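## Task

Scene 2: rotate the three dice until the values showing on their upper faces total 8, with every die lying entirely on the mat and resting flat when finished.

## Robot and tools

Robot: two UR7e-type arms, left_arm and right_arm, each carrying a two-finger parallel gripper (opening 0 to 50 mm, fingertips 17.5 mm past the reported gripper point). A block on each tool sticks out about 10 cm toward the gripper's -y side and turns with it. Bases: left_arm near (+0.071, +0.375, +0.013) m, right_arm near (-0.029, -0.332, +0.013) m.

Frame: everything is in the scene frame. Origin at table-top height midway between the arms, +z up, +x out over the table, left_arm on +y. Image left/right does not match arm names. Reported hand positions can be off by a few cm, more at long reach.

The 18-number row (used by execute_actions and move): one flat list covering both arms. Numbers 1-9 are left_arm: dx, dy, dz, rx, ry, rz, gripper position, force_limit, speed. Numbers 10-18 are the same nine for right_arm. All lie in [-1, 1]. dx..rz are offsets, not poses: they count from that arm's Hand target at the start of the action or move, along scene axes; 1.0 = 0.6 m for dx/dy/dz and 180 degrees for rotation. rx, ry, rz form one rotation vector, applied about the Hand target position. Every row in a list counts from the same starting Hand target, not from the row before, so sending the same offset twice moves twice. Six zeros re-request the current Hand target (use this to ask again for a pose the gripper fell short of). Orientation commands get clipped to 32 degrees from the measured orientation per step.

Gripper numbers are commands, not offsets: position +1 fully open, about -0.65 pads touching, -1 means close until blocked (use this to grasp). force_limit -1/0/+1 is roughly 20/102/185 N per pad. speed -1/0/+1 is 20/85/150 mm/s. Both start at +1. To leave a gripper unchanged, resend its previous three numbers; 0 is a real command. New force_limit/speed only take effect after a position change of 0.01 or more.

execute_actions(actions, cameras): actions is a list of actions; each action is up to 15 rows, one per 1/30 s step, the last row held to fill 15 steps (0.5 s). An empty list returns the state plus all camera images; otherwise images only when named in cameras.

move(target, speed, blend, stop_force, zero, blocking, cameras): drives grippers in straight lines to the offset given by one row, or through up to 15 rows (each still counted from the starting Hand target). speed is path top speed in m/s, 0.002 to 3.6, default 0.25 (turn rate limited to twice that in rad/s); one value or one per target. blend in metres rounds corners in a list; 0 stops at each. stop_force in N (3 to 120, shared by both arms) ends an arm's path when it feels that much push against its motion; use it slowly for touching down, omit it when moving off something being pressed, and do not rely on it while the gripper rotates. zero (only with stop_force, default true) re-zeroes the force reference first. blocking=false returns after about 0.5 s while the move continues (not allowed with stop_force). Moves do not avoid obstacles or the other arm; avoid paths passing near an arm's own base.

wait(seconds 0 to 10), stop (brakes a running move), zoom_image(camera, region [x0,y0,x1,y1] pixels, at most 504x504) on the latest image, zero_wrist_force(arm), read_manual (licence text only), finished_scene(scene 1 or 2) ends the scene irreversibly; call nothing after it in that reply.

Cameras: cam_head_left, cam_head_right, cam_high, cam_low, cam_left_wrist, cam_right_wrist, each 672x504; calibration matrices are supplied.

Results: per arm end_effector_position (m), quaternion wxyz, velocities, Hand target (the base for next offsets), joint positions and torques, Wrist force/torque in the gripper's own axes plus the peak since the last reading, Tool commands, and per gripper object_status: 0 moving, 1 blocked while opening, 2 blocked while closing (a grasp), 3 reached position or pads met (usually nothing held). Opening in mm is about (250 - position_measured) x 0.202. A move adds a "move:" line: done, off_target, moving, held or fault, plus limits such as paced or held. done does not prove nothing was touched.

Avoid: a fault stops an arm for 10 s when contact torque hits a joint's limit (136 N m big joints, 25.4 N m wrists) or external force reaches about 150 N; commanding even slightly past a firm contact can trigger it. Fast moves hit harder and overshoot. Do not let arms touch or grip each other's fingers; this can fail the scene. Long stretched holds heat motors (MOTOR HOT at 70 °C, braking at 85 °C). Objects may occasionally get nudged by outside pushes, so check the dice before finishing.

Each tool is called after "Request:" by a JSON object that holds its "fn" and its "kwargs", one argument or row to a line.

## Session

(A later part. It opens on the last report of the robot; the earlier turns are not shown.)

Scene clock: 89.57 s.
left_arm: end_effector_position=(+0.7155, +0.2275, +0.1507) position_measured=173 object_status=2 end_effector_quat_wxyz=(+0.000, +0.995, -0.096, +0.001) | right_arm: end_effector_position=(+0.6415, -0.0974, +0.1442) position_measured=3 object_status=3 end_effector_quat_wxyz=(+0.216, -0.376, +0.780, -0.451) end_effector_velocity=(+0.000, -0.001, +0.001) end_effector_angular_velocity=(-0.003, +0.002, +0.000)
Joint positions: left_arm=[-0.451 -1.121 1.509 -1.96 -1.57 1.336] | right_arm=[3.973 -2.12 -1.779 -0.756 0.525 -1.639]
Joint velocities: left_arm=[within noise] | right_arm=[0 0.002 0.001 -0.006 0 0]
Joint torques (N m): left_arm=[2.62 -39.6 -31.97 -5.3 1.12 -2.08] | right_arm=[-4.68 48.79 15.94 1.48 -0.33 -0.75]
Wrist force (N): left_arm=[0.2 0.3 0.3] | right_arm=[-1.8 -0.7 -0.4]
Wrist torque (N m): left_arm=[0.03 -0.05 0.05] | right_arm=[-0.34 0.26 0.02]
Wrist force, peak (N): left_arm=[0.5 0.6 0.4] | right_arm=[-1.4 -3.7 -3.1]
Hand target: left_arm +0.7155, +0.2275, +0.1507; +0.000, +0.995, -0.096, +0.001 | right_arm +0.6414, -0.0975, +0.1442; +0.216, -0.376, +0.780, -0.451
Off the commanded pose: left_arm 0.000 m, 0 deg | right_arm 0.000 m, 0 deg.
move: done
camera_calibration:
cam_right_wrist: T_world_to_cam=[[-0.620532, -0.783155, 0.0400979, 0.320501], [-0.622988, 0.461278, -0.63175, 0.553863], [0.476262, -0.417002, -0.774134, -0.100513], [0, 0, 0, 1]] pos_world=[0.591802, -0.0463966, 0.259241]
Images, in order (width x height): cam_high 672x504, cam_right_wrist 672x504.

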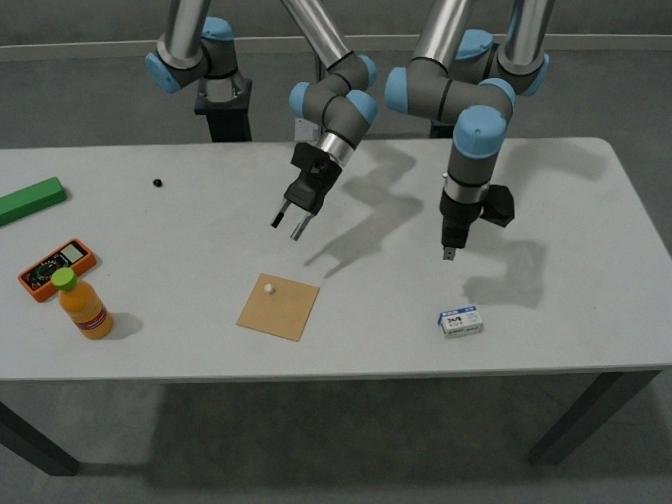

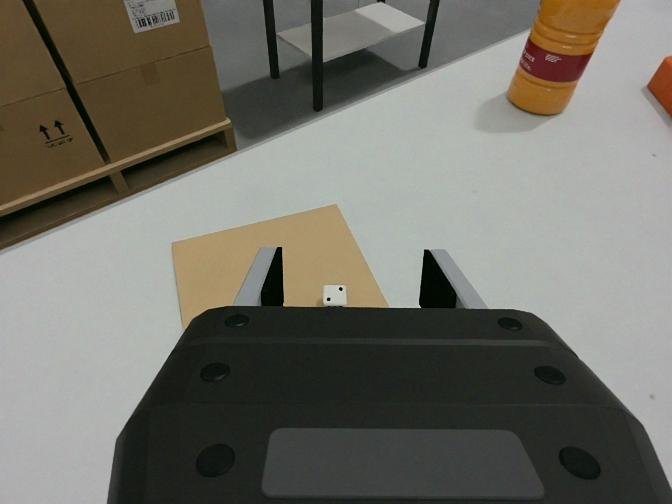

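Request:
{"fn": "move", "kwargs": {
  "target": [0.0825,-0.546,-0.16,0,0,0,-1,-0.9,-0.5,-0.476,-0.604,-0.09,0.335,0.1076,-0.336,1,-0.9,-1],
  "speed": 0.5,
  "cameras": ["cam_high","cam_left_wrist","cam_right_wrist"]
}}

Scene clock: 97.03 s.
left_arm: end_effector_position=(+0.7650, -0.1001, +0.0547) position_measured=173 object_status=2 end_effector_quat_wxyz=(+0.000, +0.995, -0.096, +0.001) | right_arm: end_effector_position=(+0.3559, -0.4599, +0.0902) position_measured=3 object_status=3 end_effector_quat_wxyz=(+0.001, +0.135, +0.991, +0.000) end_effector_velocity=(-0.001, -0.001, -0.001) end_effector_angular_velocity=(+0.004, +0.000, -0.006)
Joint positions: left_arm=[-0.782 -0.597 0.856 -1.831 -1.57 1.004] | right_arm=[3.122 -1.527 -2.308 -0.876 1.571 -1.287]
Joint velocities: left_arm=[within noise] | right_arm=[-0.006 -0.001 -0.001 0.001 0.004 0]
Joint torques (N m): left_arm=[1.27 -60.55 -32.94 -4.74 -1.11 2.58] | right_arm=[-8.79 25.09 18.04 4.12 1.5 -0.51]
Wrist force (N): left_arm=[0.3 0.1 0.3] | right_arm=[0.2 0.1 0.2]
Wrist torque (N m): left_arm=[0.02 -0.08 -0.04] | right_arm=[0.03 -0.03 -0.02]
Wrist force, peak (N): left_arm=[0.9 2.3 0.7] | right_arm=[-4.1 -0.3 -0.6]
Hand target: left_arm +0.7650, -0.1001, +0.0547; +0.000, +0.995, -0.096, +0.001 | right_arm +0.3558, -0.4599, +0.0902; +0.001, +0.135, +0.991, +0.001
Off the commanded pose: left_arm 0.000 m, 0 deg | right_arm 0.000 m, 0 deg.
move: done
camera_calibration:
cam_left_wrist: T_world_to_cam=[[0.981125, -0.193196, 0.00828119, -0.760865], [-0.183092, -0.914333, 0.36121, 0.0399672], [-0.0622125, -0.355909, -0.932448, 0.188691], [0, 0, 0, 1]] pos_world=[0.76556, -0.0432957, 0.167809]
cam_right_wrist: T_world_to_cam=[[-0.972027, 0.234356, 0.0155362, 0.456846], [0.224418, 0.907223, 0.355784, 0.323409], [0.0692851, 0.349318, -0.934439, 0.354303], [0, 0, 0, 1]] pos_world=[0.346939, -0.524233, 0.208913]
Images, in order (width x height): cam_high 672x504, cam_left_wrist 672x504, cam_right_wrist 672x504.

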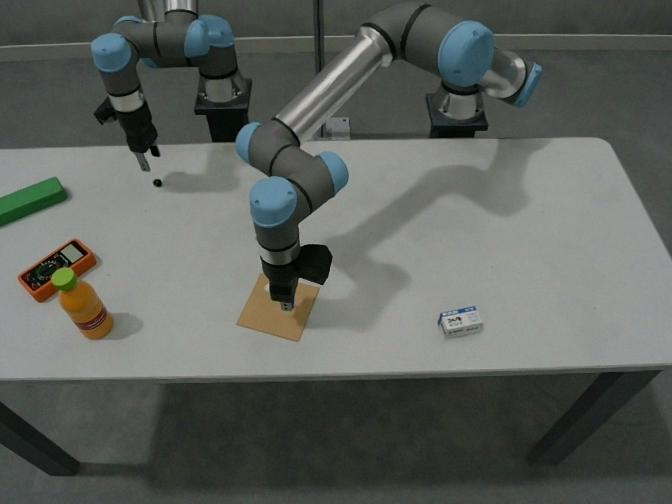

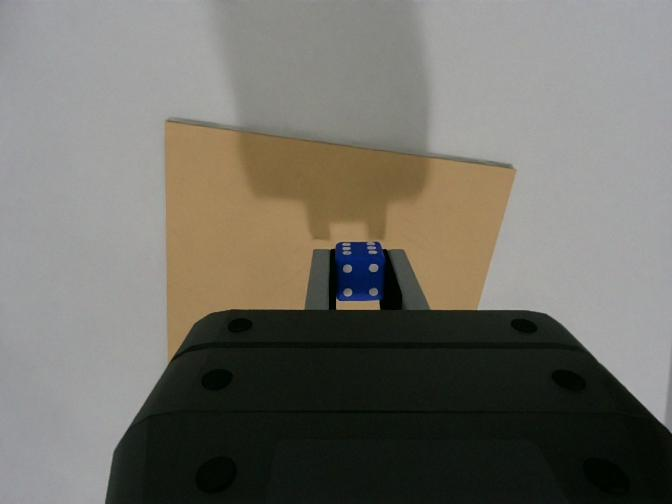

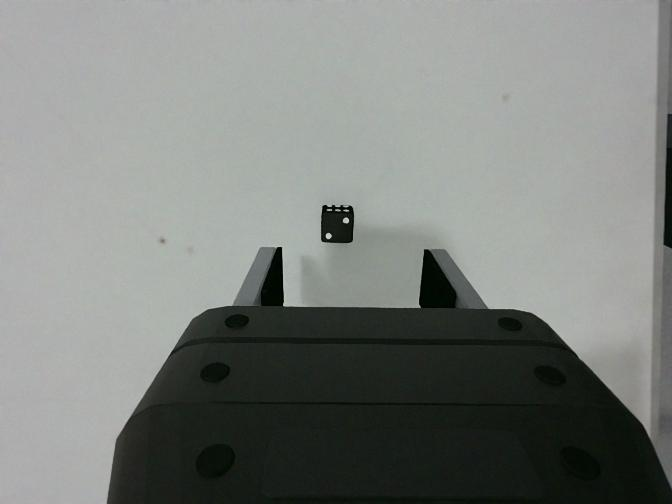

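Request:
{"fn": "move", "kwargs": {
  "target": [
    [0,0,-0.041,0,0,0,-1,-0.9,-0.5,0.0018,-0.0058,-0.107,0,0,0,1,-0.9,-1],
    [0,0,-0.066,0,0,0,-1,-0.9,-0.5,0.0018,-0.0058,-0.1145,0,0,0,1,-0.9,-1]
  ],
  "speed": [0.12,0.015],
  "stop_force": 4
}}

Scene clock: 102.67 s.
left_arm: end_effector_position=(+0.7650, -0.1001, +0.0249) position_measured=173 object_status=2 end_effector_quat_wxyz=(+0.000, +0.995, -0.096, +0.001) | right_arm: end_effector_position=(+0.3569, -0.4634, +0.0214) position_measured=3 object_status=3 end_effector_quat_wxyz=(+0.001, +0.135, +0.991, +0.001)
Joint positions: left_arm=[-0.782 -0.571 0.884 -1.885 -1.57 1.004] | right_arm=[3.113 -1.697 -2.383 -0.631 1.572 -1.296]
Joint torques (N m): left_arm=[-1.67 -71.45 -31.36 0.03 -0.65 2.31] | right_arm=[8.85 26.74 18.91 1.16 1.64 1.68]
Wrist force (N): left_arm=[1.6 0.9 -3.5] | right_arm=[0.0 0.1 0.4]
Wrist torque (N m): left_arm=[0.06 -0.03 -0.03] | right_arm=[0.03 0.01 0.17]
Wrist force, peak (N): left_arm=[-3.9 -2.3 -18.6] | right_arm=[0.1 0.0 2.2]
Hand target: left_arm +0.7650, -0.1001, +0.0249; +0.000, +0.995, -0.096, +0.001 (not the last commanded pose) | right_arm +0.3569, -0.4634, +0.0215; +0.001, +0.135, +0.991, +0.001
Off the commanded pose: left_arm 0.010 m, 0 deg | right_arm 0.000 m, 0 deg.
move: contact (left_arm)

Request:
{"fn": "move", "kwargs": {
  "target": [
    [0,0,0,0,0,0,0.2,-0.9,-1,0,0,0,0,0,0,-1,-0.9,-0.5],
    [0,0,0.15,0,0,0,0.2,-0.9,-1,0.02,0.02,0.15,0,0,0,-1,-0.9,-0.5],
    [-0.1,0.5,0.2,0,0,0,0.2,-0.9,-1,0.38,0.42,0.16,0,0,0.452,-1,-0.9,-0.5]
  ],
  "speed": [0.05,0.15,0.5],
  "blend": [0,0.02,0],
  "cameras": ["cam_high","cam_right_wrist"]
}}

Request:
{"fn": "zoom_image", "kwargs": {
  "camera": "cam_high",
  "region": [230, 265, 330, 345]
}}

Scene clock: 114.83 s.
left_arm: end_effector_position=(+0.7051, +0.1998, +0.1450) position_measured=123 object_status=3 end_effector_quat_wxyz=(+0.000, +0.995, -0.096, +0.001) | right_arm: end_effector_position=(+0.5848, -0.2114, +0.1175) position_measured=173 object_status=2 end_effector_quat_wxyz=(+0.000, -0.543, +0.839, +0.001)
Joint positions: left_arm=[-0.496 -1.123 1.528 -1.977 -1.57 1.29] | right_arm=[3.517 -1.977 -1.667 -1.068 1.572 -2.312]
Joint torques (N m): left_arm=[3.86 -47.97 -25.27 -0.31 -1.16 -1.61] | right_arm=[-5.89 35.53 33.43 3.92 -0.16 -2.67]
Wrist force (N): left_arm=[0.7 0.4 0.6] | right_arm=[0.1 0.1 0.2]
Wrist torque (N m): left_arm=[0.04 -0.13 0.05] | right_arm=[0.02 -0.01 0.00]
Wrist force, peak (N): left_arm=[1.7 0.8 -3.5] | right_arm=[0.3 -0.3 2.6]
Hand target: left_arm +0.7050, +0.1999, +0.1449; +0.000, +0.995, -0.096, +0.001 | right_arm +0.5849, -0.2114, +0.1175; +0.000, -0.543, +0.839, +0.001
Off the commanded pose: left_arm 0.000 m, 0 deg | right_arm 0.000 m, 0 deg.
move: done
camera_calibration:
cam_right_wrist: T_world_to_cam=[[-0.37787, -0.925726, 0.015668, 0.0280311], [-0.86304, 0.358309, 0.356058, 0.556834], [-0.335226, 0.121022, -0.934333, 0.465376], [0, 0, 0, 1]] pos_world=[0.647168, -0.22989, 0.236112]
Images, in order (width x height): cam_high 672x504, cam_right_wrist 672x504.

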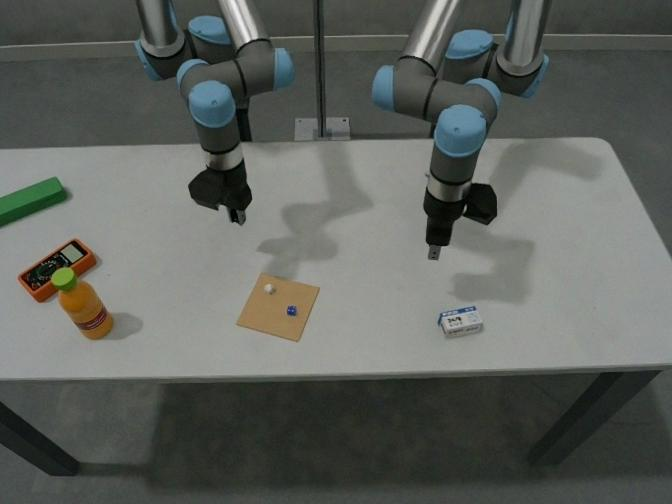

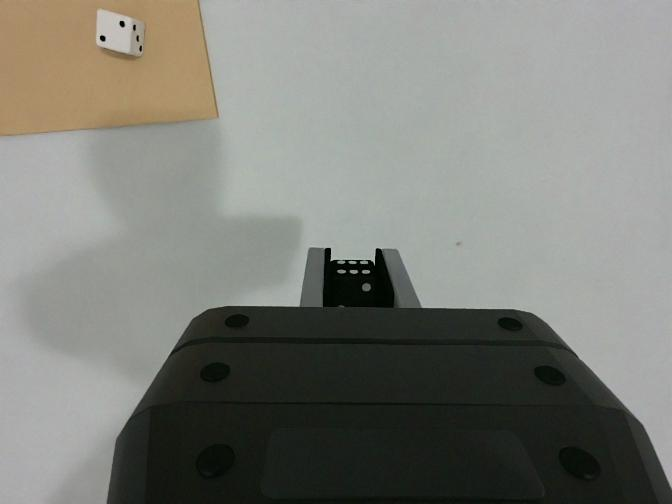

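Scaled by 5.040 from the camera's 672x504 image, which has a finer 960x720 frame.

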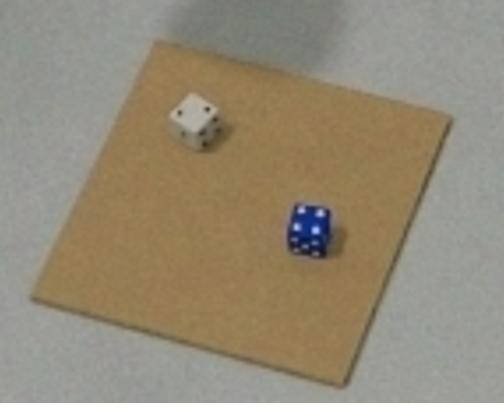

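Request:
{"fn": "move", "kwargs": {
  "target": [
    [0,0,0,0,0,0,0.2,-0.9,-1,0.237,0.2057,-0.1,0,0,0,-1,-0.9,-0.5],
    [0,0,0,0,0,0,0.2,-0.9,-1,0.237,0.2057,-0.148,0,0,0,-1,-0.9,-0.5],
    [0,0,0,0,0,0,0.2,-0.9,-1,0.237,0.2057,-0.171,0,0,0,-1,-0.9,-0.5]
  ],
  "speed": [0.25,0.1,0.015],
  "blend": [0.01,0,0],
  "stop_force": 5,
  "cameras": ["cam_high"]
}}

Scene clock: 120.10 s.
left_arm: end_effector_position=(+0.7050, +0.1999, +0.1449) position_measured=123 object_status=3 end_effector_quat_wxyz=(+0.000, +0.995, -0.096, +0.001) | right_arm: end_effector_position=(+0.7271, -0.0879, +0.0256) position_measured=173 object_status=2 end_effector_quat_wxyz=(+0.000, -0.543, +0.839, +0.001)
Joint positions: left_arm=[-0.496 -1.123 1.528 -1.977 -1.57 1.29] | right_arm=[3.589 -2.447 -1.121 -1.144 1.572 -2.24]
Joint torques (N m): left_arm=[4.97 -49.27 -22.24 -0.09 -0.97 2.35] | right_arm=[-1.74 58.67 32.62 0.47 0.26 -2.04]
Wrist force (N): left_arm=[0.4 0.3 0.3] | right_arm=[-1.7 -1.2 -4.8]
Wrist torque (N m): left_arm=[0.03 -0.07 0.04] | right_arm=[0.03 -0.05 0.06]
Wrist force, peak (N): left_arm=[0.4 0.4 0.8] | right_arm=[4.8 4.8 -22.5]
Hand target: left_arm +0.7050, +0.1999, +0.1449; +0.000, +0.995, -0.096, +0.001 | right_arm +0.7271, -0.0879, +0.0257; +0.000, -0.543, +0.839, +0.001 (not the last commanded pose)
Off the commanded pose: left_arm 0.000 m, 0 deg | right_arm 0.011 m, 0 deg.
move: contact (right_arm); path passed 2 of 3 targets
Images, in order (width x height): cam_high 672x504.

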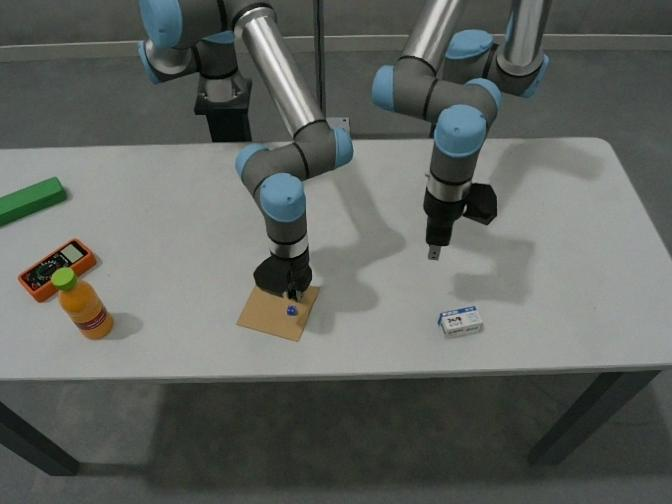

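Request:
{"fn": "move", "kwargs": {
  "target": [
    [0,0,0,0,0,0,0.2,-0.9,-1,0,0,0,0,0,0,0.1,-0.9,-1],
    [0,0,0,0,0,0,0.2,-0.9,-1,0,0,0.12,0,0,0,0.1,-0.9,-1],
    [0,0,0,0,0,0,0.2,-0.9,-1,-0.22,-0.2,0.18,0,0,0,0.1,-0.9,-1]
  ],
  "speed": [0.05,0.15,0.4],
  "blend": [0,0.02,0],
  "cameras": ["cam_high","cam_low"]
}}

Request:
{"fn": "zoom_image", "kwargs": {
  "camera": "cam_high",
  "region": [230, 265, 330, 345]
}}

Scene clock: 123.60 s.
left_arm: end_effector_position=(+0.7050, +0.1999, +0.1449) position_measured=123 object_status=3 end_effector_quat_wxyz=(+0.000, +0.995, -0.096, +0.001) | right_arm: end_effector_position=(+0.5952, -0.2079, +0.1337) position_measured=138 object_status=3 end_effector_quat_wxyz=(+0.000, -0.543, +0.839, +0.001)
Joint positions: left_arm=[-0.496 -1.123 1.528 -1.977 -1.57 1.29] | right_arm=[3.516 -1.983 -1.613 -1.117 1.572 -2.313]
Joint torques (N m): left_arm=[4.99 -48.97 -24.35 -0.17 -1.13 2.17] | right_arm=[-0.79 46.56 17.74 2.15 -1.43 0.89]
Wrist force (N): left_arm=[0.3 0.3 0.4] | right_arm=[0.2 0.1 0.5]
Wrist torque (N m): left_arm=[0.02 -0.07 0.05] | right_arm=[0.03 -0.03 0.01]
Wrist force, peak (N): left_arm=[0.5 0.3 0.8] | right_arm=[-1.6 -1.0 -5.1]
Hand target: left_arm +0.7050, +0.1999, +0.1449; +0.000, +0.995, -0.096, +0.001 | right_arm +0.5951, -0.2079, +0.1337; +0.000, -0.543, +0.839, +0.001
Off the commanded pose: left_arm 0.000 m, 0 deg | right_arm 0.000 m, 0 deg.
move: done
Images, in order (width x height): cam_high 672x504, cam_low 672x504.

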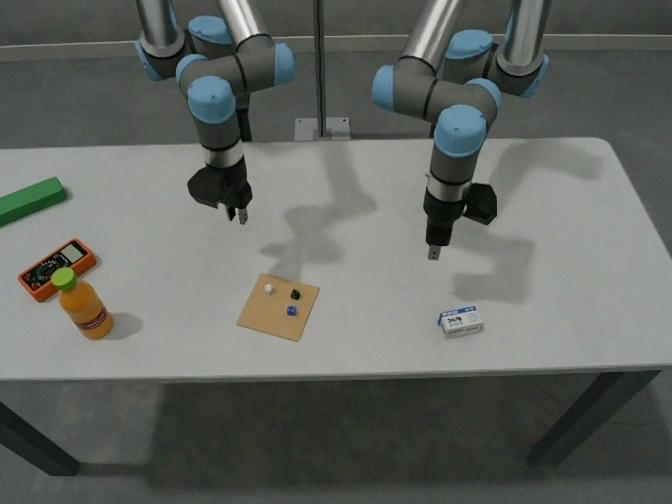

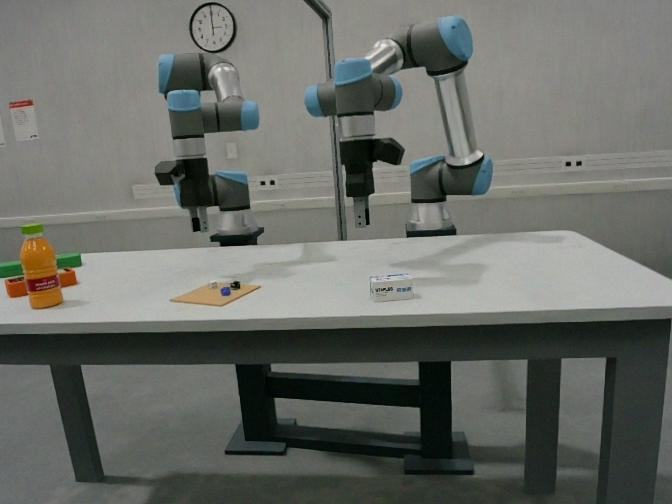

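Scaled by 5.040 from the camera's 672x504 image, which has a finer 960x720 frame.

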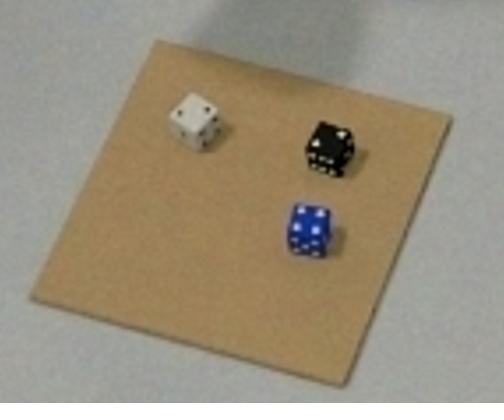

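Request:
{"fn": "finished_scene", "kwargs": {
  "scene": 2
}}

The scene is finished: the task was done.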